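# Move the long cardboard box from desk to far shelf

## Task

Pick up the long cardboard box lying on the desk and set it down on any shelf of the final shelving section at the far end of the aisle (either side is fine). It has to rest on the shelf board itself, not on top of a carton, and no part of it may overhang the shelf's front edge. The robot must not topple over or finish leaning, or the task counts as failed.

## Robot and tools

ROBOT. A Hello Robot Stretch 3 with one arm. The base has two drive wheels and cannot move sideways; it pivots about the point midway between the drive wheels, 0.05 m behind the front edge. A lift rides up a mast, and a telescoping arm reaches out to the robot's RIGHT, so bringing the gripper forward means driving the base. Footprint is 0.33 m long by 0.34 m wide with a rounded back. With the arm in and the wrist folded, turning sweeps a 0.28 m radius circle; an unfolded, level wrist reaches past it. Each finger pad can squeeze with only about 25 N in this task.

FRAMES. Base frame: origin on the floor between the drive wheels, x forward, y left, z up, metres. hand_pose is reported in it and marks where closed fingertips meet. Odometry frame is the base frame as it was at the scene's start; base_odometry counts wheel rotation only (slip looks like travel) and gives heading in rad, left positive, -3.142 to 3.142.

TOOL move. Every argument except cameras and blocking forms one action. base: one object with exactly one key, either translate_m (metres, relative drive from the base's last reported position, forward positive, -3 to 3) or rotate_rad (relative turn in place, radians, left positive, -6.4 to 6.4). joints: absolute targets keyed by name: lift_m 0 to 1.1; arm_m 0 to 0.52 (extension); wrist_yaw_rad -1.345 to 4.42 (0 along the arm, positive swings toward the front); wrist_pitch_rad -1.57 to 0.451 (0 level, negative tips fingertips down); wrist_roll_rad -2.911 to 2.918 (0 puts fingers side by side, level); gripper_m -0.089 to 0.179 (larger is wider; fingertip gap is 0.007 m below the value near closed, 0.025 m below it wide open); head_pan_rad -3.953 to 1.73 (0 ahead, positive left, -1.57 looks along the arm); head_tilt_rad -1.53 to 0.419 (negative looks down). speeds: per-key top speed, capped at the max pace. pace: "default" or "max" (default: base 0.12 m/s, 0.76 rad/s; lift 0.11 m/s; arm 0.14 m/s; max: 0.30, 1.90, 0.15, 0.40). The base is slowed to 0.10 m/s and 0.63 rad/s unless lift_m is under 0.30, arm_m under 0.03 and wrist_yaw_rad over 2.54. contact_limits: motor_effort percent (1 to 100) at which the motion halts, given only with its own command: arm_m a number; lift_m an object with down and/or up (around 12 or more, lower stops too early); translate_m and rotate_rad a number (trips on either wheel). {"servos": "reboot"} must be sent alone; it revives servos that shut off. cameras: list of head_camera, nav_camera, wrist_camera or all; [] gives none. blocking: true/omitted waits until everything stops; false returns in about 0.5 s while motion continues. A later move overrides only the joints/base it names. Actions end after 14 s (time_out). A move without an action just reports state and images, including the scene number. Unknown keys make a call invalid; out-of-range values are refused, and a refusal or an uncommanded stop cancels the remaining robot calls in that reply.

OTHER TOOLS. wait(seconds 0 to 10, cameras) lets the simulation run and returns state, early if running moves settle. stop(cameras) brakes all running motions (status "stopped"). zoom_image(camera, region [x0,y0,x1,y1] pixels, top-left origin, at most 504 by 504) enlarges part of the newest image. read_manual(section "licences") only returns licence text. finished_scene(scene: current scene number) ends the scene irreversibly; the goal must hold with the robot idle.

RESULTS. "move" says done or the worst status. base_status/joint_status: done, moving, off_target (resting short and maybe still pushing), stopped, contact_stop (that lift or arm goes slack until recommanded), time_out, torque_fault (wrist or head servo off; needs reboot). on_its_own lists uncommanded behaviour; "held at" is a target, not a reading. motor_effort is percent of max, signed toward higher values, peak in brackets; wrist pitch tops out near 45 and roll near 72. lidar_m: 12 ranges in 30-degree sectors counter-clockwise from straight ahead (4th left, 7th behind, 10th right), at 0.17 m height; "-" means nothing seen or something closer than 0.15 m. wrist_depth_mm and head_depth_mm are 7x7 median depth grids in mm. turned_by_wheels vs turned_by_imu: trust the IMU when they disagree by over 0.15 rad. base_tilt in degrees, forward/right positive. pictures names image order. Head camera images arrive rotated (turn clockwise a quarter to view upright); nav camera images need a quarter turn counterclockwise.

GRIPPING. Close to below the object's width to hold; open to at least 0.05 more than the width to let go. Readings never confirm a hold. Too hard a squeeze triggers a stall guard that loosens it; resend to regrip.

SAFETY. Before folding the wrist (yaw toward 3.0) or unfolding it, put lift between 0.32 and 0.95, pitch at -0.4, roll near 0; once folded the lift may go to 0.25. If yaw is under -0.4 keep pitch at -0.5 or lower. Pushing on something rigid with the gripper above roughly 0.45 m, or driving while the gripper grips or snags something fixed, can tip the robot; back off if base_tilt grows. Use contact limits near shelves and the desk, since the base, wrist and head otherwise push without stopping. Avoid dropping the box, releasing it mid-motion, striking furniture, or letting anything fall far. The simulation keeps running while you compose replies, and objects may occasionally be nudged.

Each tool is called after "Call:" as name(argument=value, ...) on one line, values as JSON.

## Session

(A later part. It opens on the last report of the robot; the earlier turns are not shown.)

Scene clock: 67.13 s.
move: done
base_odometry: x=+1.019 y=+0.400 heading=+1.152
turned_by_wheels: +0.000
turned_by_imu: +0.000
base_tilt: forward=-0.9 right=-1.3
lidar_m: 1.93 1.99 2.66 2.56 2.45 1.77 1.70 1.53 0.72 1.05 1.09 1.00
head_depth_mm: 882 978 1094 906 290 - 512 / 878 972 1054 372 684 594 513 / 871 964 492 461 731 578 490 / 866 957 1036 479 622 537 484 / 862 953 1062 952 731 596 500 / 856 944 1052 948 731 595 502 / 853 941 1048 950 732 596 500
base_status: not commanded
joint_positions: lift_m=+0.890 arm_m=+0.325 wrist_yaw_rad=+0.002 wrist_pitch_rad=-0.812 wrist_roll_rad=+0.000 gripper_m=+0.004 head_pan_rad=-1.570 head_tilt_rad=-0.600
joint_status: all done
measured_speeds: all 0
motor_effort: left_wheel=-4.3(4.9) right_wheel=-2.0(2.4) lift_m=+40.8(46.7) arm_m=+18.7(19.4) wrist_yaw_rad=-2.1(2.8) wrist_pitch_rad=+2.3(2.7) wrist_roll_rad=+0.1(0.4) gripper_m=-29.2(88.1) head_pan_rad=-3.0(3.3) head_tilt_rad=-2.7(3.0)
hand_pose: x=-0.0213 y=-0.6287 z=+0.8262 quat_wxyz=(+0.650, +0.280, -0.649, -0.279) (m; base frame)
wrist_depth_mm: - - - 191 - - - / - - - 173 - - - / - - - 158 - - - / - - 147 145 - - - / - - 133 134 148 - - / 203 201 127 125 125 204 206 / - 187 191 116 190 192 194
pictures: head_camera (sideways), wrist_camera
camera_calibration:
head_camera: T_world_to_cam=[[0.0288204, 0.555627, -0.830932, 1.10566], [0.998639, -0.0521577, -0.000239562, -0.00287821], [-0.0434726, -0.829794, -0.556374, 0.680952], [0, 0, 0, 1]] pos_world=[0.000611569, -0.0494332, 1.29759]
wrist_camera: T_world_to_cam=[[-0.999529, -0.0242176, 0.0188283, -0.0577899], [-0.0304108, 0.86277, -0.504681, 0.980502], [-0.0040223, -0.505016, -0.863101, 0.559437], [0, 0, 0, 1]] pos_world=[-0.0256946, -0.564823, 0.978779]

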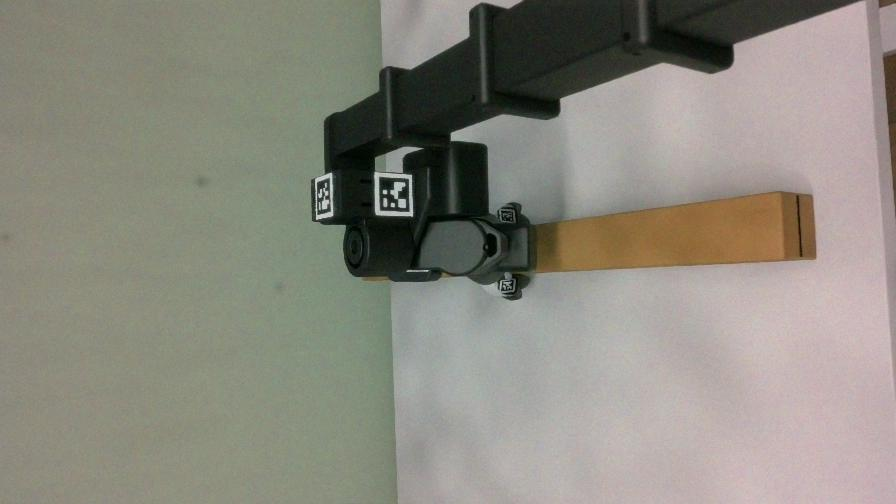

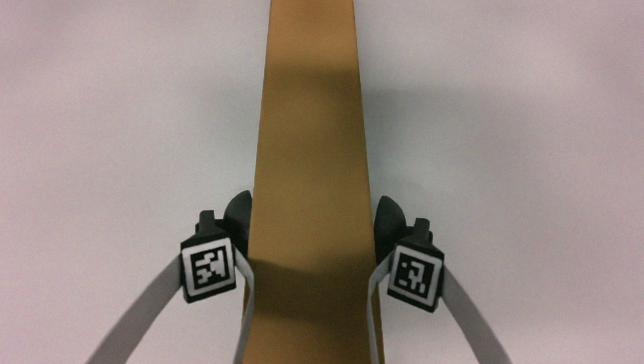

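Call:
move(joints={"lift_m": 0.95, "arm_m": 0.2}, speeds={"lift_m": 0.06})

Call:
move(joints={"wrist_yaw_rad": 1.57}, speeds={"wrist_yaw_rad": 0.5}, cameras=["wrist_camera","head_camera"])

Call:
move(joints={"arm_m": 0.03, "head_pan_rad": 1.0, "head_tilt_rad": -0.25}, cameras=["all"])

Scene clock: 72.67 s.
move: done
base_odometry: x=+1.019 y=+0.400 heading=+1.152
turned_by_wheels: +0.000
turned_by_imu: +0.001
base_tilt: forward=-0.8 right=-1.2
lidar_m: 1.93 1.99 2.66 2.55 2.45 1.77 1.70 1.53 0.72 1.06 1.09 1.00
head_depth_mm: 885 977 1063 - 705 593 511 / 878 972 342 317 686 593 512 / 871 963 324 322 664 578 389 / 868 958 1034 339 441 463 389 / 863 952 1063 949 732 594 501 / 854 944 1052 948 729 595 501 / 852 935 1047 949 732 593 501
base_status: not commanded
joint_positions: lift_m=+0.950 arm_m=+0.200 wrist_yaw_rad=+0.002 wrist_pitch_rad=-0.813 wrist_roll_rad=+0.000 gripper_m=+0.004 head_pan_rad=-1.570 head_tilt_rad=-0.600
joint_status: all done
measured_speeds: all 0
motor_effort: left_wheel=-4.2(4.8) right_wheel=-1.9(2.2) lift_m=+36.3(49.9) arm_m=-21.5(23.1) wrist_yaw_rad=-2.1(2.8) wrist_pitch_rad=+2.4(2.8) wrist_roll_rad=-0.4(0.8) gripper_m=-29.7(30.6) head_pan_rad=-2.6(3.5) head_tilt_rad=-1.9(3.0)
hand_pose: x=-0.0213 y=-0.5035 z=+0.8860 quat_wxyz=(+0.650, +0.280, -0.649, -0.279) (m; base frame)
wrist_depth_mm: - - - 192 - - - / - - - 173 - - - / - - - 158 - - - / - - 147 145 - - - / - - 134 134 148 - - / - - 126 125 125 - - / - - - 116 - - -
pictures: none

Scene clock: 76.33 s.
move: done
base_odometry: x=+1.019 y=+0.400 heading=+1.152
turned_by_wheels: +0.000
turned_by_imu: +0.000
base_tilt: forward=-0.9 right=-1.3
lidar_m: 1.92 1.99 2.66 2.55 2.45 1.77 1.70 1.53 0.72 1.06 1.09 1.00
head_depth_mm: 885 980 1059 - 706 480 512 / 876 974 342 871 730 476 512 / 874 963 323 346 708 471 501 / 866 957 1033 345 384 466 501 / 862 951 1064 947 386 462 501 / 855 947 1052 948 490 459 501 / 852 940 1043 949 730 447 501
base_status: not commanded
joint_positions: lift_m=+0.950 arm_m=+0.200 wrist_yaw_rad=+1.568 wrist_pitch_rad=-0.813 wrist_roll_rad=+0.000 gripper_m=+0.004 head_pan_rad=-1.570 head_tilt_rad=-0.600
joint_status: all done
measured_speeds: all 0
motor_effort: left_wheel=-4.1(4.8) right_wheel=-1.8(2.1) lift_m=+16.5(35.9) arm_m=-18.9(21.4) wrist_yaw_rad=+1.6(4.0) wrist_pitch_rad=+2.6(2.9) wrist_roll_rad=-0.1(0.7) gripper_m=-29.3(30.6) head_pan_rad=-2.1(3.5) head_tilt_rad=-1.9(3.0)
hand_pose: x=+0.1372 y=-0.3456 z=+0.8860 quat_wxyz=(+0.658, +0.656, -0.262, +0.260) (m; base frame)
wrist_depth_mm: - - - 192 - - - / - - - 173 - - - / - - - 158 - - - / - - 153 145 - - - / - - 138 135 148 - - / - - 126 125 125 - - / 998 942 - 116 - - -
pictures: head_camera (sideways), wrist_camera
camera_calibration:
head_camera: T_world_to_cam=[[0.0288204, 0.555627, -0.830932, 1.10566], [0.998639, -0.0521577, -0.000239562, -0.00287821], [-0.0434726, -0.829794, -0.556374, 0.680952], [0, 0, 0, 1]] pos_world=[0.000611569, -0.0494332, 1.29759]
wrist_camera: T_world_to_cam=[[0.019263, -0.999638, 0.0187889, -0.370484], [-0.863413, -0.0261077, -0.503822, 0.577561], [0.50413, -0.00651746, -0.863603, 0.857723], [0, 0, 0, 1]] pos_world=[0.0734069, -0.349681, 1.03868]

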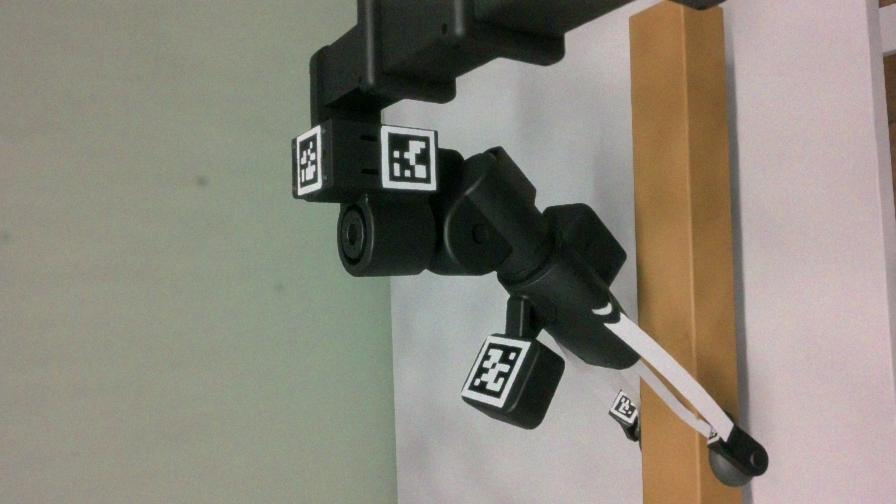

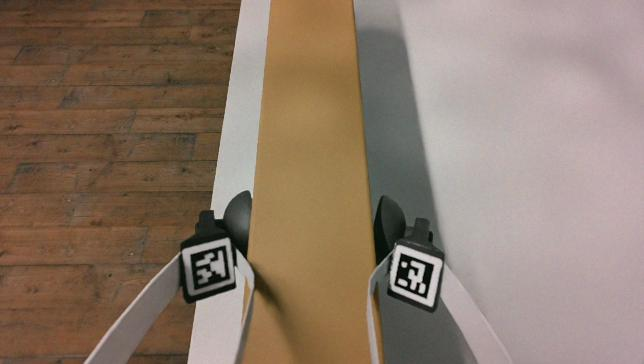

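Scene clock: 78.83 s.
move: done
base_odometry: x=+1.019 y=+0.400 heading=+1.152
turned_by_wheels: +0.000
turned_by_imu: +0.000
base_tilt: forward=-0.8 right=-1.2
lidar_m: 1.92 1.99 2.66 2.56 2.45 1.77 1.69 1.53 0.72 1.06 1.09 1.00
head_depth_mm: 2042 2113 2187 2274 2362 2031 1557 / 2296 2390 2457 2564 2623 2057 1570 / 2537 2671 2772 2935 2877 2050 1584 / 2856 3063 3246 3376 2977 2062 1577 / 3200 3605 3765 - 3014 2074 1589 / 3159 - - - 2830 2097 1588 / 3116 2327 2404 2507 2563 2091 1594
base_status: not commanded
joint_positions: lift_m=+0.950 arm_m=+0.030 wrist_yaw_rad=+1.568 wrist_pitch_rad=-0.813 wrist_roll_rad=+0.000 gripper_m=+0.004 head_pan_rad=+1.026 head_tilt_rad=-0.252
joint_status: all done
measured_speeds: translate_m=+0.000 rotate_rad=+0.000 lift_m=+0.000 arm_m=+0.000 wrist_yaw_rad=+0.000 wrist_pitch_rad=+0.000 wrist_roll_rad=+0.000 head_pan_rad=-0.024 head_tilt_rad=+0.000
motor_effort: left_wheel=-3.7(4.7) right_wheel=-1.7(2.3) lift_m=+18.1(18.2) arm_m=-21.7(23.7) wrist_yaw_rad=+1.4(2.1) wrist_pitch_rad=+2.8(2.8) wrist_roll_rad=-0.3(0.8) gripper_m=-29.9(30.5) head_pan_rad=-3.1(4.3) head_tilt_rad=+4.9(7.2)
hand_pose: x=+0.1372 y=-0.1756 z=+0.8860 quat_wxyz=(+0.658, +0.656, -0.262, +0.260) (m; base frame)
wrist_depth_mm: - - - 192 - - - / - - - 174 - - - / - - - 158 - - - / - - - 145 - - - / - - 138 134 148 - - / - - 127 124 125 - - / 981 970 - 116 959 - -
pictures: head_camera (sideways), nav_camera (sideways), wrist_camera
camera_calibration:
head_camera: T_world_to_cam=[[-0.148893, -0.189024, -0.970619, 1.28905], [-0.827978, 0.560476, 0.0178616, -0.0152382], [0.540633, 0.80631, -0.239959, 0.265605], [0, 0, 0, 1]] pos_world=[0.0357192, 0.0380421, 1.31518]
nav_camera: T_world_to_cam=[[0.0782644, 0.223218, 0.971622, -1.22312], [0.88259, -0.468717, 0.036589, 0.000547252], [0.463583, 0.85468, -0.233694, 0.251134], [0, 0, 0, 1]] pos_world=[-0.0211775, 0.0586399, 1.24708]
wrist_camera: T_world_to_cam=[[0.0195722, -0.999631, 0.018854, -0.200636], [-0.863406, -0.0264075, -0.503818, 0.581942], [0.504129, -0.00641781, -0.863604, 0.85885], [0, 0, 0, 1]] pos_world=[0.0734077, -0.179682, 1.03868]

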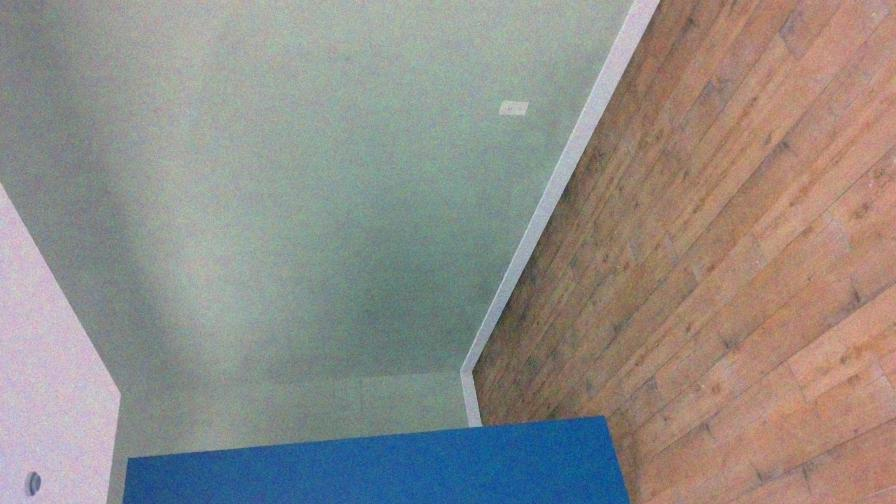

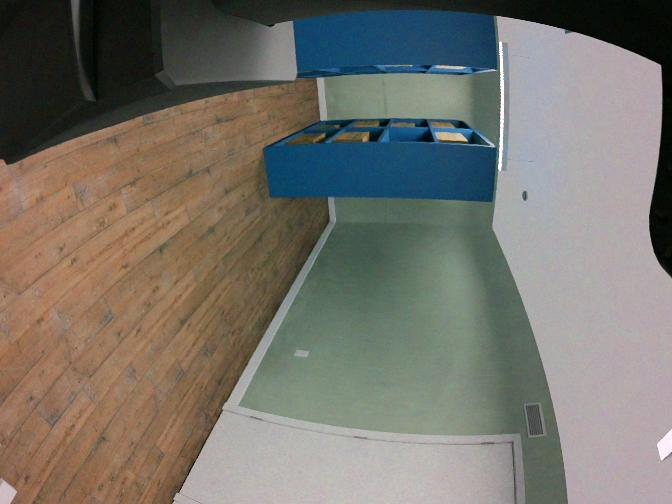

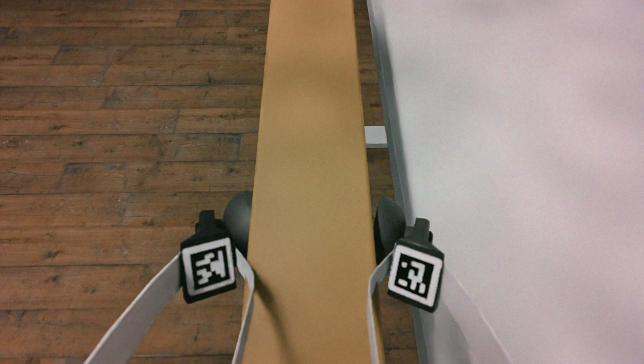

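Call:
move(base={"rotate_rad": 1.521}, joints={"arm_m": 0.0}, speeds={"rotate_rad": 0.4})

Call:
move(base={"translate_m": 1.2}, joints={"head_pan_rad": 0.0, "head_tilt_rad": -0.3}, cameras=["head_camera", "nav_camera"])

Scene clock: 89.33 s.
move: done
base_odometry: x=+1.019 y=+0.400 heading=+2.673
turned_by_wheels: +1.521
turned_by_imu: +1.514
base_tilt: forward=-0.9 right=-1.2
lidar_m: 2.56 2.60 1.80 1.70 1.62 0.72 1.06 1.08 1.00 1.93 1.96 2.58
head_depth_mm: 2537 2692 2808 3020 2965 2042 1578 / 2293 2400 2537 2660 2747 2044 1581 / 2087 2203 2290 2384 2501 2067 1582 / 1926 2002 2068 2172 2283 2071 1584 / 1775 1852 1914 1998 2077 2073 1587 / 1644 1703 1763 1830 1900 1931 1590 / 1540 1597 1643 1698 1764 1829 1588
base_status: done
joint_positions: lift_m=+0.950 arm_m=+0.000 wrist_yaw_rad=+1.568 wrist_pitch_rad=-0.813 wrist_roll_rad=+0.000 gripper_m=+0.004 head_pan_rad=+1.000 head_tilt_rad=-0.250
joint_status: all done
measured_speeds: all 0
motor_effort: left_wheel=-7.0(11.9) right_wheel=+8.8(13.8) lift_m=+22.1(22.3) arm_m=-21.2(23.5) wrist_yaw_rad=+0.9(2.1) wrist_pitch_rad=+2.6(2.9) wrist_roll_rad=+0.2(0.7) gripper_m=-30.1(30.7) head_pan_rad=-3.5(4.3) head_tilt_rad=+5.5(6.3)
hand_pose: x=+0.1372 y=-0.1456 z=+0.8860 quat_wxyz=(+0.658, +0.656, -0.262, +0.260) (m; base frame)
wrist_depth_mm: - - - 195 - - - / - - - 173 - - - / - - - 158 - - - / - - - 145 - - - / - - 138 134 154 - - / - - 127 125 125 - - / 971 972 - 117 982 - 993
pictures: none

Scene clock: 102.47 s.
move: done
base_odometry: x=-0.051 y=+0.943 heading=+2.672
turned_by_wheels: +0.000
turned_by_imu: +0.005
base_tilt: forward=-0.8 right=-1.3
lidar_m: 1.39 1.39 1.89 1.78 1.82 2.37 1.85 1.93 1.95 1.83 1.90 1.44
head_depth_mm: 1200 1259 1340 1414 1505 1614 484 / 1185 1248 1317 1392 1485 1583 1373 / 1616 1582 2105 1697 1753 1724 1505 / 2716 2835 3018 3154 2587 1920 1515 / 2729 2883 3036 3187 2719 1950 1511 / 2709 2778 2922 2256 2305 1810 1518 / 1581 1395 1266 1318 1392 1470 1523
base_status: done
joint_positions: lift_m=+0.950 arm_m=+0.000 wrist_yaw_rad=+1.568 wrist_pitch_rad=-0.813 wrist_roll_rad=+0.000 gripper_m=+0.004 head_pan_rad=+0.000 head_tilt_rad=-0.300
joint_status: all done
measured_speeds: all 0
motor_effort: left_wheel=-1.9(5.4) right_wheel=+9.9(15.5) lift_m=+29.6(29.7) arm_m=-10.8(20.9) wrist_yaw_rad=+1.5(2.2) wrist_pitch_rad=+2.7(2.8) wrist_roll_rad=+0.1(0.8) gripper_m=-29.6(31.0) head_pan_rad=+3.3(5.0) head_tilt_rad=-2.1(6.0)
hand_pose: x=+0.1372 y=-0.1456 z=+0.8860 quat_wxyz=(+0.658, +0.656, -0.262, +0.260) (m; base frame)
wrist_depth_mm: - - - 195 - - - / - - - 173 - - - / - - - 158 - - - / - - - 145 - - - / - - 138 134 154 - - / - 992 127 124 126 - - / 974 971 - 117 971 977 980
pictures: head_camera (sideways), nav_camera (sideways)
camera_calibration:
head_camera: T_world_to_cam=[[-0.28494, 0.0292357, -0.958099, 1.27349], [0.0505882, 0.9986, 0.0154266, -0.0174305], [0.957209, -0.0440729, -0.28602, 0.32298], [0, 0, 0, 1]] pos_world=[0.0545907, -0.00559067, 1.31278]
nav_camera: T_world_to_cam=[[0.277619, 0.0488551, 0.959448, -1.20839], [0.0585752, -0.997709, 0.0338545, 0.00910741], [0.958904, 0.0468012, -0.279844, 0.308204], [0, 0, 0, 1]] pos_world=[0.0394012, 0.0536984, 1.24533]

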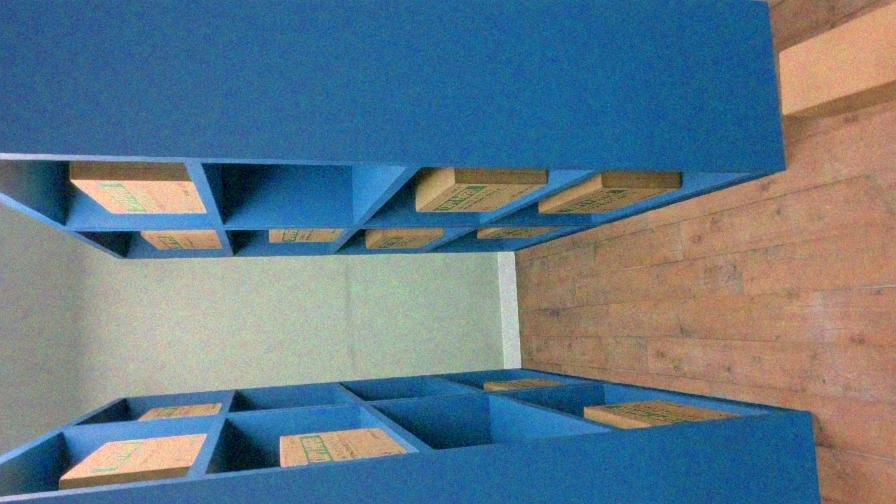

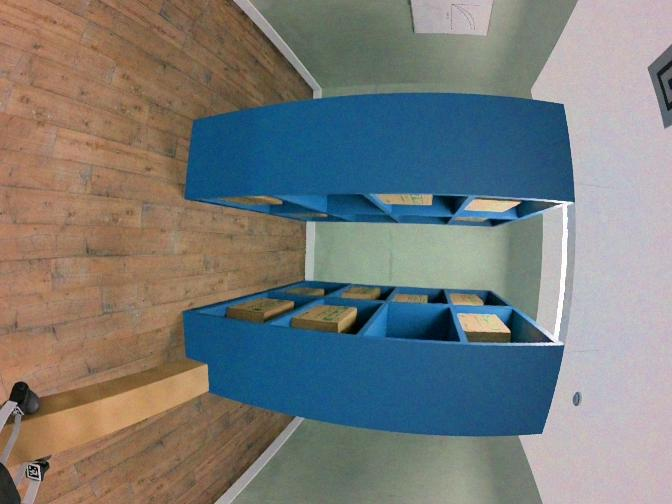

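Call:
zoom_image(camera="head_camera", region=[40, 340, 544, 504])

Call:
zoom_image(camera="head_camera", region=[350, 340, 850, 504])

Scaled by 1.000.

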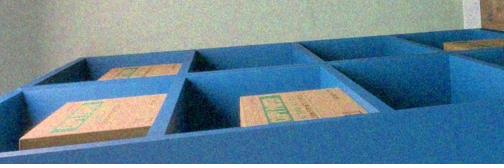

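Scaled by 1.008 from the camera's 896x504 image, which has a finer 1280x720 frame.

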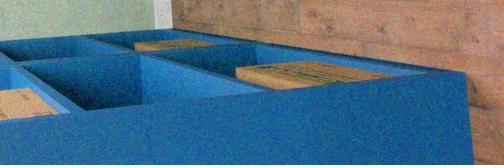

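Call:
move(base={"rotate_rad": -3.1}, joints={"head_pan_rad": -3.14, "head_tilt_rad": -0.3}, speeds={"rotate_rad": 0.45}, cameras=["head_camera", "nav_camera"])

Scene clock: 122.13 s.
move: done
base_odometry: x=-0.051 y=+0.943 heading=-0.427
turned_by_wheels: -3.100
turned_by_imu: -3.083
base_tilt: forward=-0.9 right=-1.1
lidar_m: 1.85 1.93 1.92 1.83 1.92 1.42 1.39 1.40 1.86 1.78 1.84 2.34
head_depth_mm: 1188 1246 1324 1400 1489 - - / 1193 1252 1324 1394 1469 - - / 1976 2047 2149 2216 2178 - - / 2792 2899 3068 3228 2685 2097 - / 2750 2899 3034 3218 2740 1951 1523 / 2164 2029 2066 2215 1729 1553 1519 / 1161 1206 1264 1337 1414 1504 1511
base_status: done
joint_positions: lift_m=+0.950 arm_m=+0.000 wrist_yaw_rad=+1.568 wrist_pitch_rad=-0.813 wrist_roll_rad=+0.000 gripper_m=+0.004 head_pan_rad=-3.142 head_tilt_rad=-0.300
joint_status: all done
measured_speeds: all 0
motor_effort: left_wheel=+6.3(10.8) right_wheel=-6.5(10.4) lift_m=+35.5(35.7) arm_m=-17.3(17.3) wrist_yaw_rad=+1.1(2.1) wrist_pitch_rad=+2.6(2.9) wrist_roll_rad=+0.3(0.8) gripper_m=-29.2(30.7) head_pan_rad=+2.9(4.3) head_tilt_rad=-0.7(5.2)
hand_pose: x=+0.1372 y=-0.1456 z=+0.8860 quat_wxyz=(+0.658, +0.656, -0.262, +0.260) (m; base frame)
wrist_depth_mm: - - - 196 - - - / - - - 173 - - - / - - - 158 - - - / - - - 145 - - - / - - 137 134 154 - - / - - 127 125 125 - - / 969 967 - 116 965 977 993
pictures: head_camera (sideways), nav_camera (sideways)
camera_calibration:
head_camera: T_world_to_cam=[[0.285244, -0.0292201, -0.958009, 1.26991], [-0.0505891, -0.998601, 0.0153955, -0.0168725], [-0.957119, 0.0440733, -0.286323, 0.335063], [0, 0, 0, 1]] pos_world=[-0.0423917, 0.00549062, 1.31278]
nav_camera: T_world_to_cam=[[-0.277825, -0.048863, 0.959388, -1.20494], [-0.058682, 0.997704, 0.033821, 0.00986086], [-0.958838, -0.0469025, -0.280054, 0.320161], [0, 0, 0, 1]] pos_world=[-0.0272008, -0.0536988, 1.24533]

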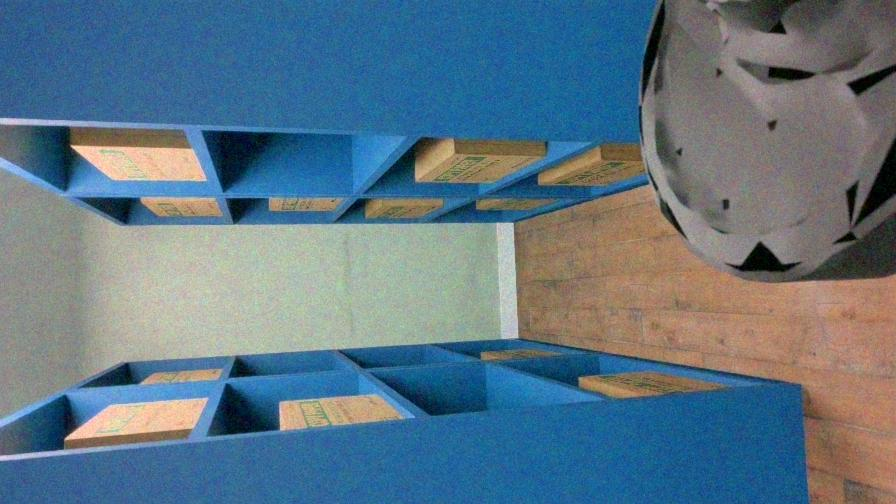

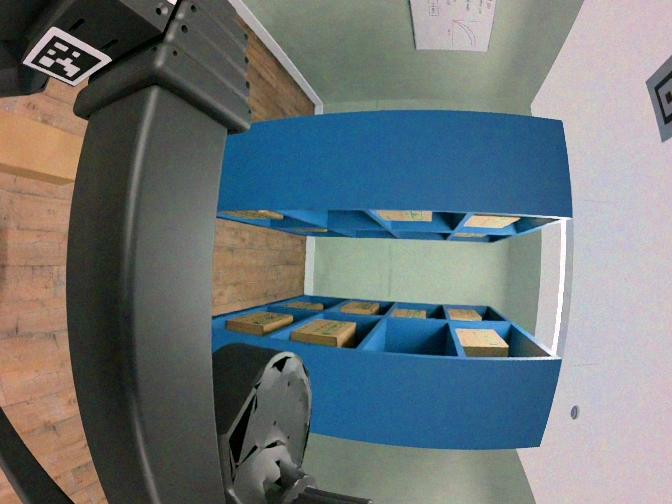

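Call:
move(base={"rotate_rad": -0.045})

Call:
move(base={"translate_m": -1.15})

Call:
move(base={"rotate_rad": 0.058}, joints={"head_pan_rad": -2.6, "head_tilt_rad": -0.5}, cameras=["head_camera", "nav_camera", "wrist_camera"])

Scene clock: 126.73 s.
move: done
base_odometry: x=-0.051 y=+0.943 heading=-0.472
turned_by_wheels: -0.045
turned_by_imu: -0.044
base_tilt: forward=-0.9 right=-1.2
lidar_m: 1.85 1.92 1.95 1.83 1.90 1.43 1.39 1.39 1.89 1.78 1.82 2.37
head_depth_mm: 1207 1268 1347 1428 1521 - - / 1198 1264 1326 1410 1497 - - / 1620 1618 2128 1762 1769 - - / 2735 2858 3043 3187 2560 2115 - / 2756 2922 3003 3227 2701 1940 1517 / 2714 2802 2884 2241 2331 1806 1516 / 1544 1346 1270 1338 1402 1492 1522
base_status: done
joint_positions: lift_m=+0.950 arm_m=+0.000 wrist_yaw_rad=+1.568 wrist_pitch_rad=-0.813 wrist_roll_rad=+0.000 gripper_m=+0.004 head_pan_rad=-3.140 head_tilt_rad=-0.300
joint_status: not commanded
measured_speeds: all 0
motor_effort: left_wheel=+5.5(10.5) right_wheel=-5.8(10.6) lift_m=+37.3(37.9) arm_m=-21.0(21.8) wrist_yaw_rad=+1.0(1.7) wrist_pitch_rad=+2.6(2.7) wrist_roll_rad=+0.1(0.5) gripper_m=-29.7(30.3) head_pan_rad=+3.3(3.9) head_tilt_rad=-0.6(1.9)
hand_pose: x=+0.1372 y=-0.1456 z=+0.8860 quat_wxyz=(+0.658, +0.656, -0.262, +0.260) (m; base frame)
wrist_depth_mm: - - - 196 - - - / - - - 173 - - - / - - - 158 - - - / - - - 145 - - - / - - 138 134 154 - - / - - 127 125 125 - - / 965 979 - 116 969 982 987
pictures: none

Scene clock: 139.37 s.
move: done
base_odometry: x=-1.076 y=+1.465 heading=-0.472
turned_by_wheels: +0.000
turned_by_imu: -0.002
base_tilt: forward=-0.9 right=-1.2
lidar_m: 2.99 2.68 1.88 1.78 0.34 0.35 0.89 0.56 0.41 0.68 1.90 2.48
head_depth_mm: 586 1020 1080 1090 697 - - / 778 1011 1066 1098 958 - - / 1259 1300 1166 1206 1259 - - / 1771 1871 1976 2092 2218 2083 - / 1786 1872 1973 2091 2205 1949 1513 / 1761 1849 1954 2046 2160 1948 1514 / 1724 1799 1868 1979 1739 1457 1335
base_status: done
joint_positions: lift_m=+0.950 arm_m=+0.000 wrist_yaw_rad=+1.568 wrist_pitch_rad=-0.813 wrist_roll_rad=+0.000 gripper_m=+0.004 head_pan_rad=-3.140 head_tilt_rad=-0.300
joint_status: not commanded
measured_speeds: all 0
motor_effort: left_wheel=+0.9(7.0) right_wheel=-6.6(11.9) lift_m=+41.8(42.8) arm_m=-10.9(21.2) wrist_yaw_rad=+1.2(2.1) wrist_pitch_rad=+2.6(2.8) wrist_roll_rad=+0.2(0.8) gripper_m=-29.6(30.8) head_pan_rad=+3.3(4.2) head_tilt_rad=-0.1(2.4)
hand_pose: x=+0.1372 y=-0.1456 z=+0.8860 quat_wxyz=(+0.658, +0.656, -0.262, +0.260) (m; base frame)
wrist_depth_mm: - - - 195 - - - / - - - 174 - - - / - - - 158 - - - / - - - 145 - - - / - - 137 134 154 - - / - - 127 125 125 - - / 968 950 - 117 957 986 978
pictures: none

Scene clock: 140.27 s.
move: done
base_odometry: x=-1.076 y=+1.465 heading=-0.414
turned_by_wheels: +0.058
turned_by_imu: +0.058
base_tilt: forward=-0.8 right=-1.3
lidar_m: 2.99 2.53 1.86 1.78 0.34 0.61 1.12 0.52 0.41 0.81 1.92 2.60
head_depth_mm: 1647 1782 1948 2115 2002 1564 1357 / 959 1063 1266 1616 1790 1551 1398 / 976 1052 1095 1266 1279 1472 - / 1026 694 739 1324 1186 1025 - / 1078 593 610 644 1181 991 - / 1018 508 519 554 1102 - - / 908 453 452 479 495 - -
base_status: done
joint_positions: lift_m=+0.950 arm_m=+0.000 wrist_yaw_rad=+1.568 wrist_pitch_rad=-0.813 wrist_roll_rad=+0.000 gripper_m=+0.004 head_pan_rad=-2.591 head_tilt_rad=-0.498
joint_status: all done
measured_speeds: all 0
motor_effort: left_wheel=-6.7(8.6) right_wheel=+9.3(9.9) lift_m=+41.9(42.3) arm_m=-10.1(10.9) wrist_yaw_rad=+1.1(2.1) wrist_pitch_rad=+2.5(2.8) wrist_roll_rad=-0.3(0.5) gripper_m=-29.7(30.6) head_pan_rad=+2.4(4.4) head_tilt_rad=-3.1(5.1)
hand_pose: x=+0.1372 y=-0.1456 z=+0.8860 quat_wxyz=(+0.658, +0.656, -0.262, +0.260) (m; base frame)
wrist_depth_mm: - - - 195 - - - / - - - 174 - - - / - - - 158 - - - / - - - 145 - - - / - - 137 134 154 - - / - - 127 124 125 - - / 992 970 - 117 961 982 987
pictures: head_camera (sideways), nav_camera (sideways), wrist_camera
camera_calibration:
head_camera: T_world_to_cam=[[0.414146, 0.219759, -0.883283, 1.17163], [0.477355, -0.878695, 0.00520056, -0.00678566], [-0.774993, -0.423794, -0.468811, 0.571387], [0, 0, 0, 1]] pos_world=[-0.0391638, -0.0212878, 1.30279]
nav_camera: T_world_to_cam=[[-0.367317, -0.282787, 0.886064, -1.10865], [-0.576531, 0.816787, 0.0216766, 0.0288226], [-0.729856, -0.502882, -0.463055, 0.556892], [0, 0, 0, 1]] pos_world=[0.015841, -0.0570034, 1.23958]
wrist_camera: T_world_to_cam=[[0.0196249, -0.999631, 0.018769, -0.170563], [-0.863405, -0.0264101, -0.50382, 0.582736], [0.50413, -0.00631781, -0.863605, 0.859058], [0, 0, 0, 1]] pos_world=[0.0734079, -0.149682, 1.03868]

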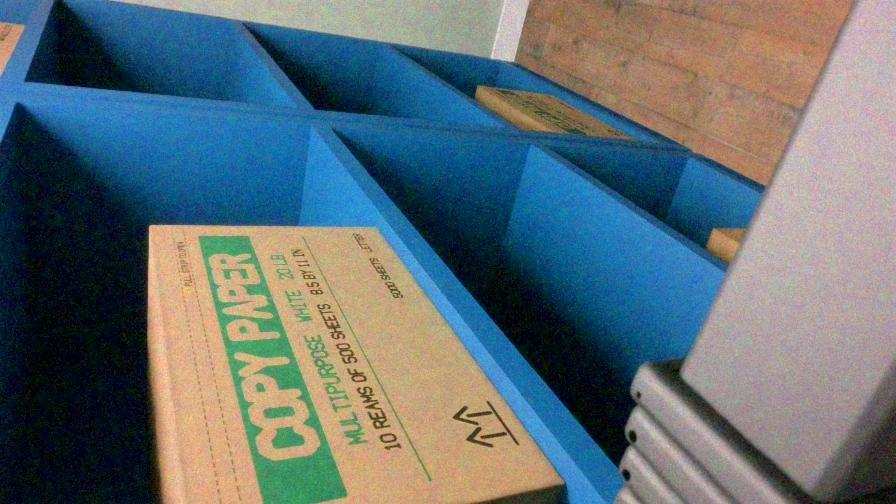

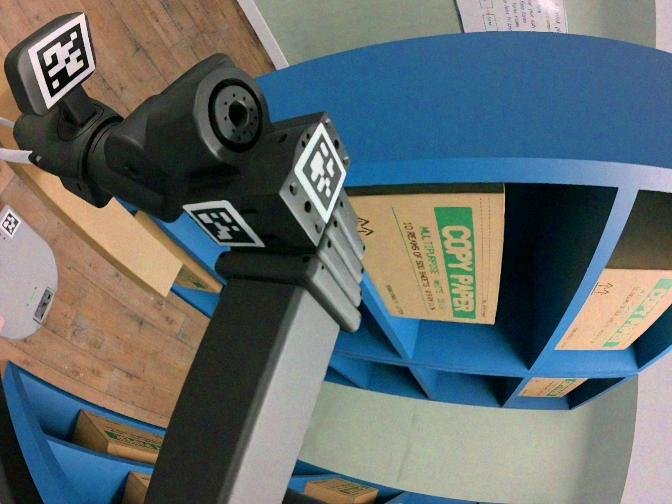

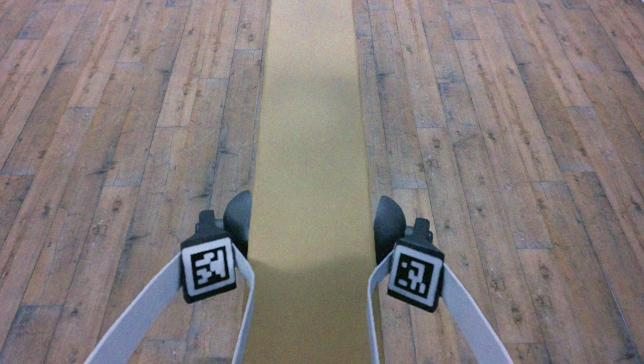

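Call:
move(base={"rotate_rad": 0.055})

Call:
move(base={"translate_m": -0.75}, contact_limits={"translate_m": 35})

Call:
move(base={"rotate_rad": -0.05}, joints={"head_pan_rad": -3.0, "head_tilt_rad": -0.5}, cameras=["head_camera", "nav_camera"])

Scene clock: 143.17 s.
move: done
base_odometry: x=-1.076 y=+1.465 heading=-0.359
turned_by_wheels: +0.055
turned_by_imu: +0.055
base_tilt: forward=-0.9 right=-1.2
lidar_m: 2.98 2.40 1.83 0.73 0.34 0.61 1.16 0.49 0.41 1.86 1.95 2.75
head_depth_mm: 1054 1763 1954 2062 1906 1556 1360 / 948 1024 1096 1251 1434 1512 1392 / 1002 1047 894 1292 1224 1469 - / 1060 626 669 736 1182 989 - / 1086 545 564 598 1136 991 - / 961 473 488 522 546 - - / 858 428 430 467 480 - -
base_status: done
joint_positions: lift_m=+0.950 arm_m=+0.000 wrist_yaw_rad=+1.568 wrist_pitch_rad=-0.813 wrist_roll_rad=+0.000 gripper_m=+0.004 head_pan_rad=-2.592 head_tilt_rad=-0.500
joint_status: not commanded
measured_speeds: all 0
motor_effort: left_wheel=-6.2(11.1) right_wheel=+8.4(13.1) lift_m=+41.1(41.8) arm_m=-7.7(8.7) wrist_yaw_rad=+0.9(1.8) wrist_pitch_rad=+2.5(2.8) wrist_roll_rad=+0.3(0.8) gripper_m=-29.8(30.7) head_pan_rad=-3.5(3.7) head_tilt_rad=-3.4(4.1)
hand_pose: x=+0.1372 y=-0.1456 z=+0.8860 quat_wxyz=(+0.658, +0.656, -0.262, +0.260) (m; base frame)
wrist_depth_mm: - - - 195 - - - / - - - 174 - - - / - - - 158 - - - / - - - 145 - - - / - - 137 134 154 - - / - - 126 125 125 - - / 989 965 - 116 949 992 989
pictures: none

Scene clock: 151.80 s.
move: done
base_odometry: x=-1.778 y=+1.729 heading=-0.359
turned_by_wheels: +0.000
turned_by_imu: -0.001
base_tilt: forward=-0.8 right=-1.2
lidar_m: 3.70 0.57 0.32 0.32 0.33 0.46 1.33 0.47 0.51 0.33 0.35 0.49
head_depth_mm: 1069 1157 1262 1389 1524 1561 1356 / 1112 1199 1142 1402 1556 1519 1386 / 1174 1271 1050 1458 1177 1217 - / 1204 1320 1050 736 1178 955 - / 424 456 491 535 583 623 - / 372 401 439 486 514 - - / 377 418 469 533 500 - -
base_status: done
joint_positions: lift_m=+0.950 arm_m=+0.000 wrist_yaw_rad=+1.568 wrist_pitch_rad=-0.813 wrist_roll_rad=+0.000 gripper_m=+0.004 head_pan_rad=-2.600 head_tilt_rad=-0.500
joint_status: not commanded
measured_speeds: all 0
motor_effort: left_wheel=-2.6(10.3) right_wheel=-2.5(7.9) lift_m=+40.3(41.8) arm_m=-1.4(8.2) wrist_yaw_rad=+0.9(2.1) wrist_pitch_rad=+2.6(2.8) wrist_roll_rad=+0.2(0.7) gripper_m=-29.8(30.7) head_pan_rad=-3.0(4.3) head_tilt_rad=-3.4(4.6)
contact_limits: translate_m 35 (maximum 100)
hand_pose: x=+0.1372 y=-0.1456 z=+0.8860 quat_wxyz=(+0.658, +0.656, -0.262, +0.260) (m; base frame)
wrist_depth_mm: - - - 196 - - - / - - - 173 - - - / - - - 158 - - - / - - - 145 - - - / - - 138 134 149 - - / - - 127 124 125 - - / 651 882 - 116 655 - -
pictures: none

Scene clock: 152.63 s.
move: done
base_odometry: x=-1.778 y=+1.729 heading=-0.409
turned_by_wheels: -0.050
turned_by_imu: -0.050
base_tilt: forward=-0.9 right=-1.2
lidar_m: 3.69 0.57 0.33 0.32 0.33 0.46 1.31 0.47 0.49 0.33 0.34 0.47
head_depth_mm: 1076 1158 1250 1244 - - - / 1096 1187 1299 1421 - - - / 1104 1196 1314 1447 1559 1518 - / 1108 1202 1316 1464 1625 1565 1390 / 1119 1217 1313 1458 1610 1563 1395 / 1091 1179 1243 1408 1232 1191 - / 1090 1186 1061 1401 1188 929 -
base_status: done
joint_positions: lift_m=+0.950 arm_m=+0.000 wrist_yaw_rad=+1.568 wrist_pitch_rad=-0.813 wrist_roll_rad=+0.000 gripper_m=+0.004 head_pan_rad=-3.007 head_tilt_rad=-0.500
joint_status: all done
measured_speeds: all 0
motor_effort: left_wheel=+6.1(7.1) right_wheel=-6.1(8.4) lift_m=+40.5(40.8) arm_m=-0.8(1.4) wrist_yaw_rad=+0.9(1.8) wrist_pitch_rad=+2.7(2.8) wrist_roll_rad=+0.1(0.6) gripper_m=-29.6(30.7) head_pan_rad=-3.3(4.0) head_tilt_rad=-2.4(5.2)
hand_pose: x=+0.1372 y=-0.1456 z=+0.8860 quat_wxyz=(+0.658, +0.656, -0.262, +0.260) (m; base frame)
wrist_depth_mm: - - - 195 - - - / - - - 173 - - - / - - - 158 - - - / - - - 145 - - - / - - 137 134 148 - - / - - 127 125 125 - - / 656 872 - 116 730 - -
pictures: head_camera (sideways), nav_camera (sideways)
camera_calibration:
head_camera: T_world_to_cam=[[0.469319, 0.034219, -0.882365, 1.17007], [0.0821959, -0.996603, 0.00506974, -0.00417847], [-0.879195, -0.0749061, -0.470538, 0.574293], [0, 0, 0, 1]] pos_world=[-0.0438792, -0.00118493, 1.30268]
nav_camera: T_world_to_cam=[[-0.451956, -0.110783, 0.885135, -1.10697], [-0.197928, 0.979979, 0.0215904, 0.0266974], [-0.869805, -0.165435, -0.464834, 0.560067], [0, 0, 0, 1]] pos_world=[-0.00786874, -0.0561419, 1.23958]

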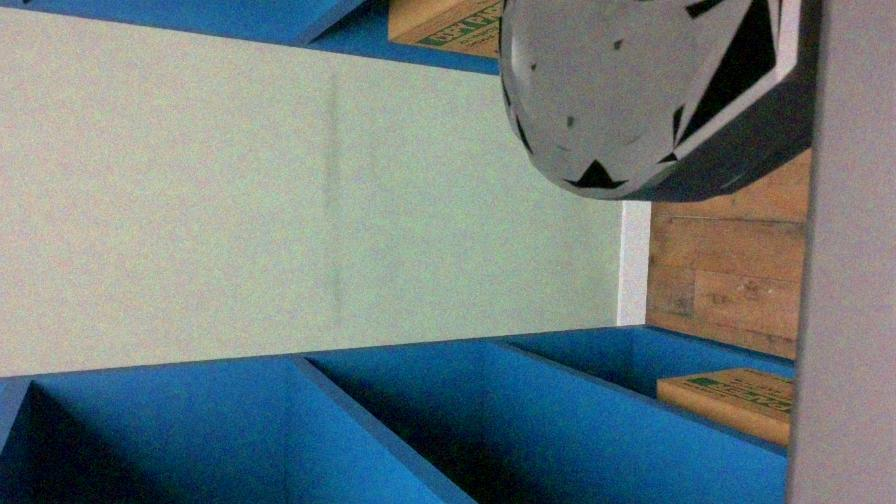

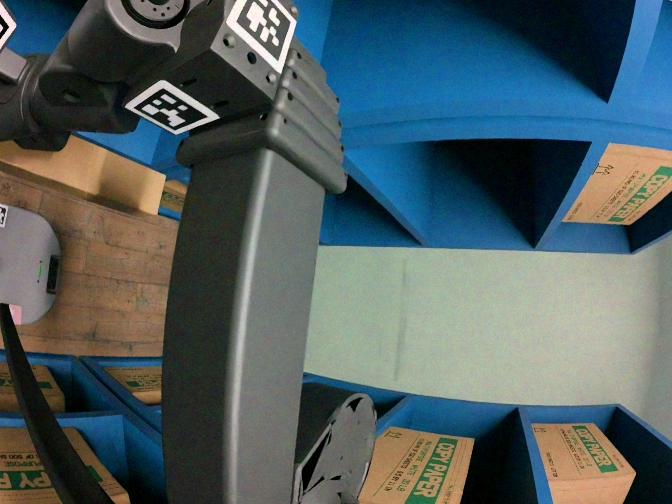

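Call:
move(base={"translate_m": -0.6}, joints={"head_pan_rad": -1.57, "head_tilt_rad": -0.5}, contact_limits={"translate_m": 35}, cameras=["head_camera"])

Call:
move(base={"translate_m": -0.31}, speeds={"translate_m": 0.06}, contact_limits={"translate_m": 35}, cameras=["all"])

Scene clock: 164.63 s.
move: done
base_odometry: x=-2.329 y=+1.968 heading=-0.409
turned_by_wheels: +0.000
turned_by_imu: +0.000
base_tilt: forward=-0.9 right=-1.2
lidar_m: 4.26 0.47 0.32 0.31 0.32 0.44 0.74 0.76 0.35 0.34 0.35 0.68
head_depth_mm: 633 688 755 653 475 - - / 629 684 751 653 477 - - / 624 680 745 655 478 399 - / 623 674 740 656 479 400 764 / 619 672 736 657 479 401 765 / 617 669 722 659 480 401 727 / 539 527 516 503 460 401 473
base_status: done
joint_positions: lift_m=+0.950 arm_m=+0.000 wrist_yaw_rad=+1.568 wrist_pitch_rad=-0.813 wrist_roll_rad=+0.000 gripper_m=+0.004 head_pan_rad=-1.569 head_tilt_rad=-0.500
joint_status: all done
measured_speeds: all 0
motor_effort: left_wheel=+0.7(7.3) right_wheel=-6.5(11.1) lift_m=+39.1(40.4) arm_m=+6.5(7.0) wrist_yaw_rad=+1.3(2.1) wrist_pitch_rad=+2.5(2.9) wrist_roll_rad=-0.2(0.8) gripper_m=-29.8(30.8) head_pan_rad=-3.1(4.3) head_tilt_rad=-2.7(6.7)
contact_limits: translate_m 35 (maximum 100)
hand_pose: x=+0.1372 y=-0.1456 z=+0.8860 quat_wxyz=(+0.658, +0.656, -0.262, +0.260) (m; base frame)
wrist_depth_mm: 621 - - 192 - - 190 / 595 - - 173 977 - 190 / 563 924 - 158 920 - - / 779 939 - 145 - - - / 805 883 138 135 148 - - / - - 127 125 125 - - / - 936 - 117 - - -
pictures: head_camera (sideways)
camera_calibration:
head_camera: T_world_to_cam=[[0.0282898, 0.469801, -0.882319, 1.1727], [0.998705, -0.0506145, 0.0050712, -0.0097348], [-0.0422756, -0.88132, -0.470625, 0.569316], [0, 0, 0, 1]] pos_world=[0.000614949, -0.0496794, 1.30268]

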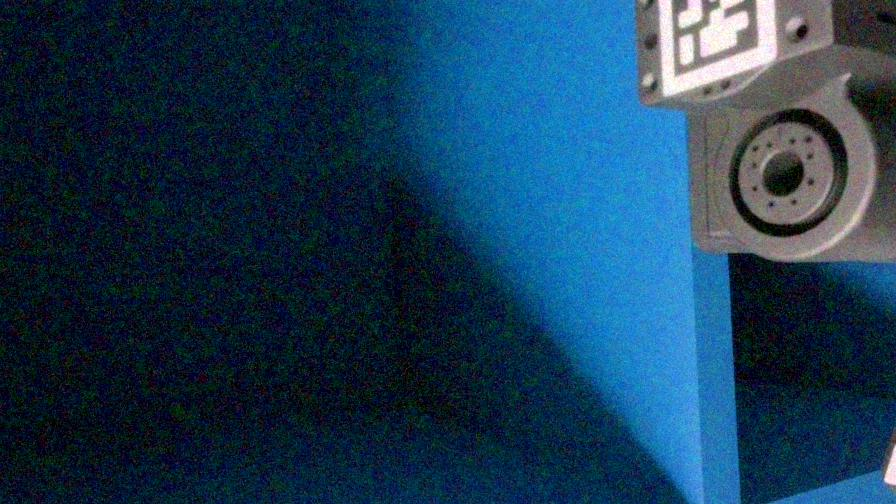

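Scene clock: 170.60 s.
move: done
base_odometry: x=-2.613 y=+2.091 heading=-0.408
turned_by_wheels: +0.000
turned_by_imu: +0.000
base_tilt: forward=-0.9 right=-1.2
lidar_m: 1.27 0.44 0.32 0.31 0.54 0.45 0.43 0.45 0.53 0.34 0.35 0.48
head_depth_mm: 635 692 758 653 475 - - / 632 687 755 653 476 - - / 629 683 749 655 477 400 - / 626 679 743 657 478 400 766 / 622 676 739 658 479 401 764 / 619 672 734 660 479 402 765 / 616 667 731 661 480 402 765
base_status: done
joint_positions: lift_m=+0.950 arm_m=+0.000 wrist_yaw_rad=+1.568 wrist_pitch_rad=-0.813 wrist_roll_rad=+0.000 gripper_m=+0.004 head_pan_rad=-1.570 head_tilt_rad=-0.500
joint_status: not commanded
measured_speeds: all 0
motor_effort: left_wheel=+0.3(6.9) right_wheel=-6.8(10.9) lift_m=+38.4(39.5) arm_m=+11.3(11.3) wrist_yaw_rad=+0.9(2.0) wrist_pitch_rad=+2.7(2.8) wrist_roll_rad=+0.0(0.6) gripper_m=-30.5(30.5) head_pan_rad=-3.5(4.2) head_tilt_rad=-2.3(3.9)
contact_limits: translate_m 35 (maximum 100)
hand_pose: x=+0.1372 y=-0.1456 z=+0.8860 quat_wxyz=(+0.658, +0.656, -0.262, +0.260) (m; base frame)
wrist_depth_mm: 695 - - 195 - - - / - 968 - 173 - - - / - - - 158 - - - / - - - 146 - - - / 741 778 138 134 148 - - / 688 744 127 125 125 - - / 651 877 - 116 670 - -
pictures: head_camera (sideways), nav_camera (sideways), wrist_camera
camera_calibration:
head_camera: T_world_to_cam=[[0.0288516, 0.469747, -0.88233, 1.17271], [0.998642, -0.0518466, 0.00505215, -0.00976777], [-0.0433725, -0.881277, -0.470605, 0.569293], [0, 0, 0, 1]] pos_world=[0.000611574, -0.0496791, 1.30268]
nav_camera: T_world_to_cam=[[0.0493179, -0.46271, 0.885137, -1.11001], [-0.997648, -0.0650581, 0.0215773, 0.0316266], [0.0476013, -0.884119, -0.464831, 0.554502], [0, 0, 0, 1]] pos_world=[0.0599007, -0.0213111, 1.23958]
wrist_camera: T_world_to_cam=[[0.0197128, -0.999629, 0.0188158, -0.170618], [-0.863472, -0.0265088, -0.5037, 0.582601], [0.504011, -0.00631761, -0.863674, 0.859139], [0, 0, 0, 1]] pos_world=[0.0734078, -0.149683, 1.03868]

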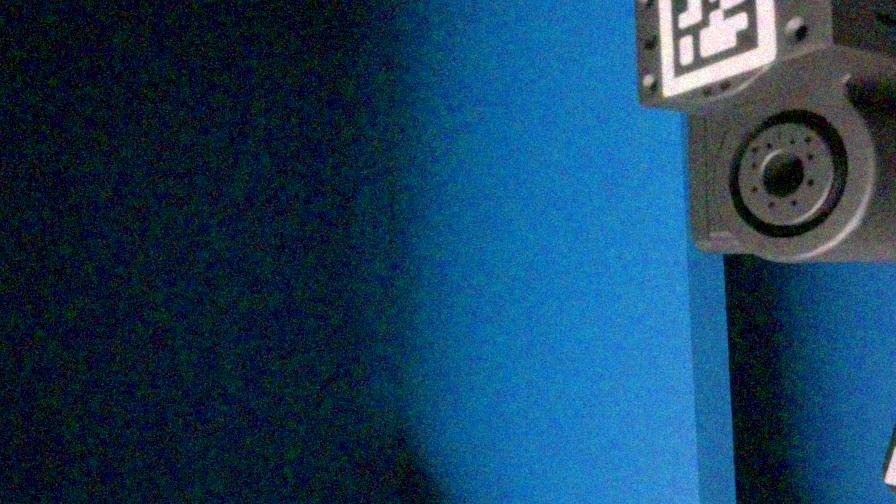

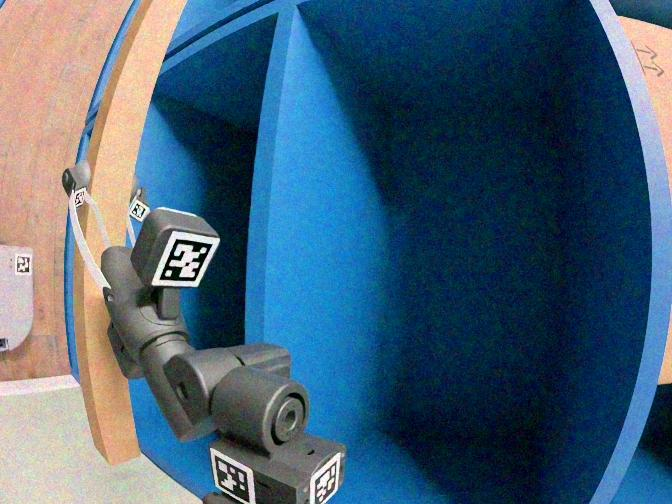

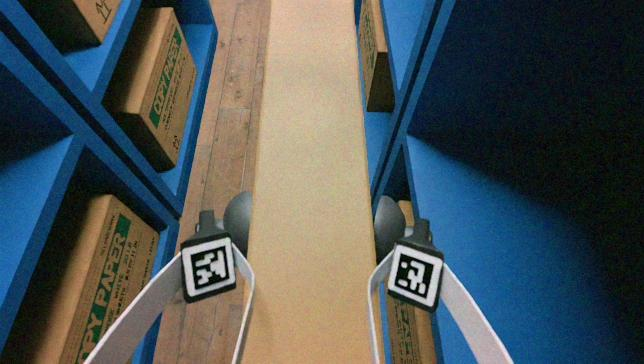

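Call:
move(base={"translate_m": -0.07}, joints={"lift_m": 0.72, "head_tilt_rad": -0.8}, contact_limits={"translate_m": 35}, cameras=["all"])

Scene clock: 178.40 s.
move: done
base_odometry: x=-2.677 y=+2.118 heading=-0.408
turned_by_wheels: +0.000
turned_by_imu: +0.001
base_tilt: forward=-0.9 right=-1.3
lidar_m: 1.27 0.44 0.32 0.31 0.44 0.38 0.36 0.37 0.45 0.34 0.35 0.48
head_depth_mm: 658 691 519 431 821 757 301 / 653 690 518 428 881 756 310 / 651 689 519 428 881 415 322 / 646 686 519 427 879 759 358 / 643 686 516 426 881 770 411 / 640 685 515 422 879 755 526 / 636 684 516 419 876 753 925
base_status: done
joint_positions: lift_m=+0.720 arm_m=+0.000 wrist_yaw_rad=+1.568 wrist_pitch_rad=-0.813 wrist_roll_rad=+0.000 gripper_m=+0.004 head_pan_rad=-1.570 head_tilt_rad=-0.800
joint_status: all done
measured_speeds: all 0
motor_effort: left_wheel=-0.9(7.5) right_wheel=-4.8(10.5) lift_m=+16.0(33.9) arm_m=+15.5(15.7) wrist_yaw_rad=+0.6(1.8) wrist_pitch_rad=+2.7(2.8) wrist_roll_rad=+0.2(0.6) gripper_m=-29.7(30.6) head_pan_rad=-2.9(3.8) head_tilt_rad=-5.2(6.1)
contact_limits: translate_m 35 (maximum 100)
hand_pose: x=+0.1372 y=-0.1456 z=+0.6560 quat_wxyz=(+0.658, +0.657, -0.262, +0.260) (m; base frame)
wrist_depth_mm: - 912 - 195 - - - / - 984 - 173 - - - / 601 - - 158 600 - - / 623 868 922 146 663 528 - / 617 803 138 134 154 491 - / 590 739 127 125 125 452 - / 563 741 - 116 529 286 -
pictures: head_camera (sideways), nav_camera (sideways), wrist_camera
camera_calibration:
head_camera: T_world_to_cam=[[0.0288434, 0.709662, -0.703952, 0.940231], [0.998629, -0.0512273, -0.0107255, 0.0107593], [-0.043673, -0.702677, -0.710167, 0.880984], [0, 0, 0, 1]] pos_world=[0.000611245, -0.0476474, 1.28764]
nav_camera: T_world_to_cam=[[0.0492663, -0.703862, 0.708627, -0.879899], [-0.997665, -0.0682803, 0.00154022, 0.0576276], [0.0473011, -0.707048, -0.705582, 0.867691], [0, 0, 0, 1]] pos_world=[0.0597997, -0.00189373, 1.23566]
wrist_camera: T_world_to_cam=[[0.0197135, -0.999629, 0.0188141, -0.166289], [-0.863516, -0.026508, -0.503625, 0.466694], [0.503937, -0.00631805, -0.863717, 0.660535], [0, 0, 0, 1]] pos_world=[0.0734076, -0.149683, 0.808682]

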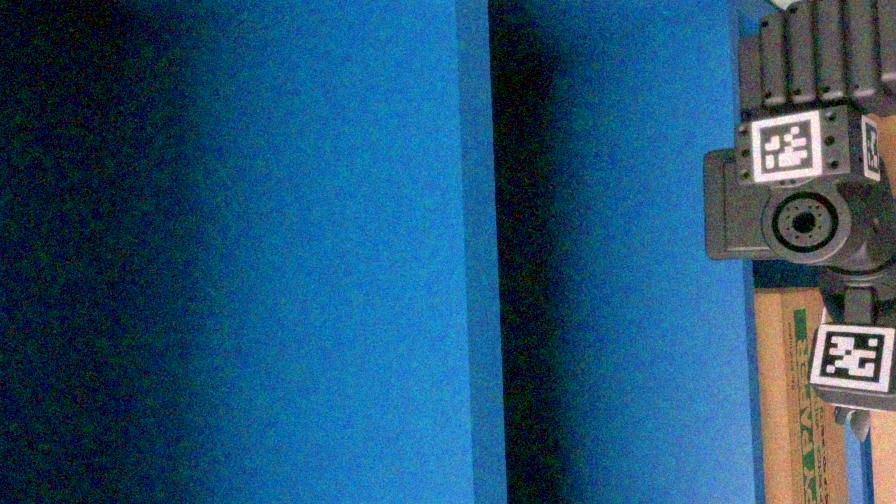

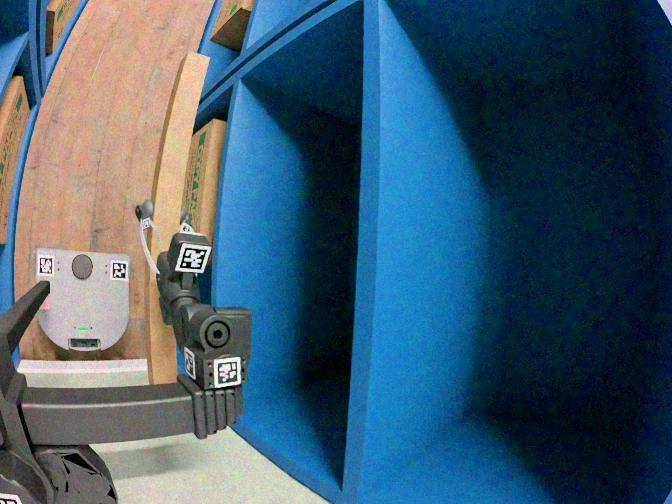

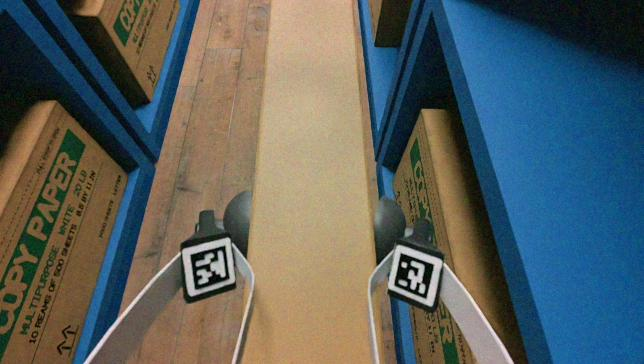

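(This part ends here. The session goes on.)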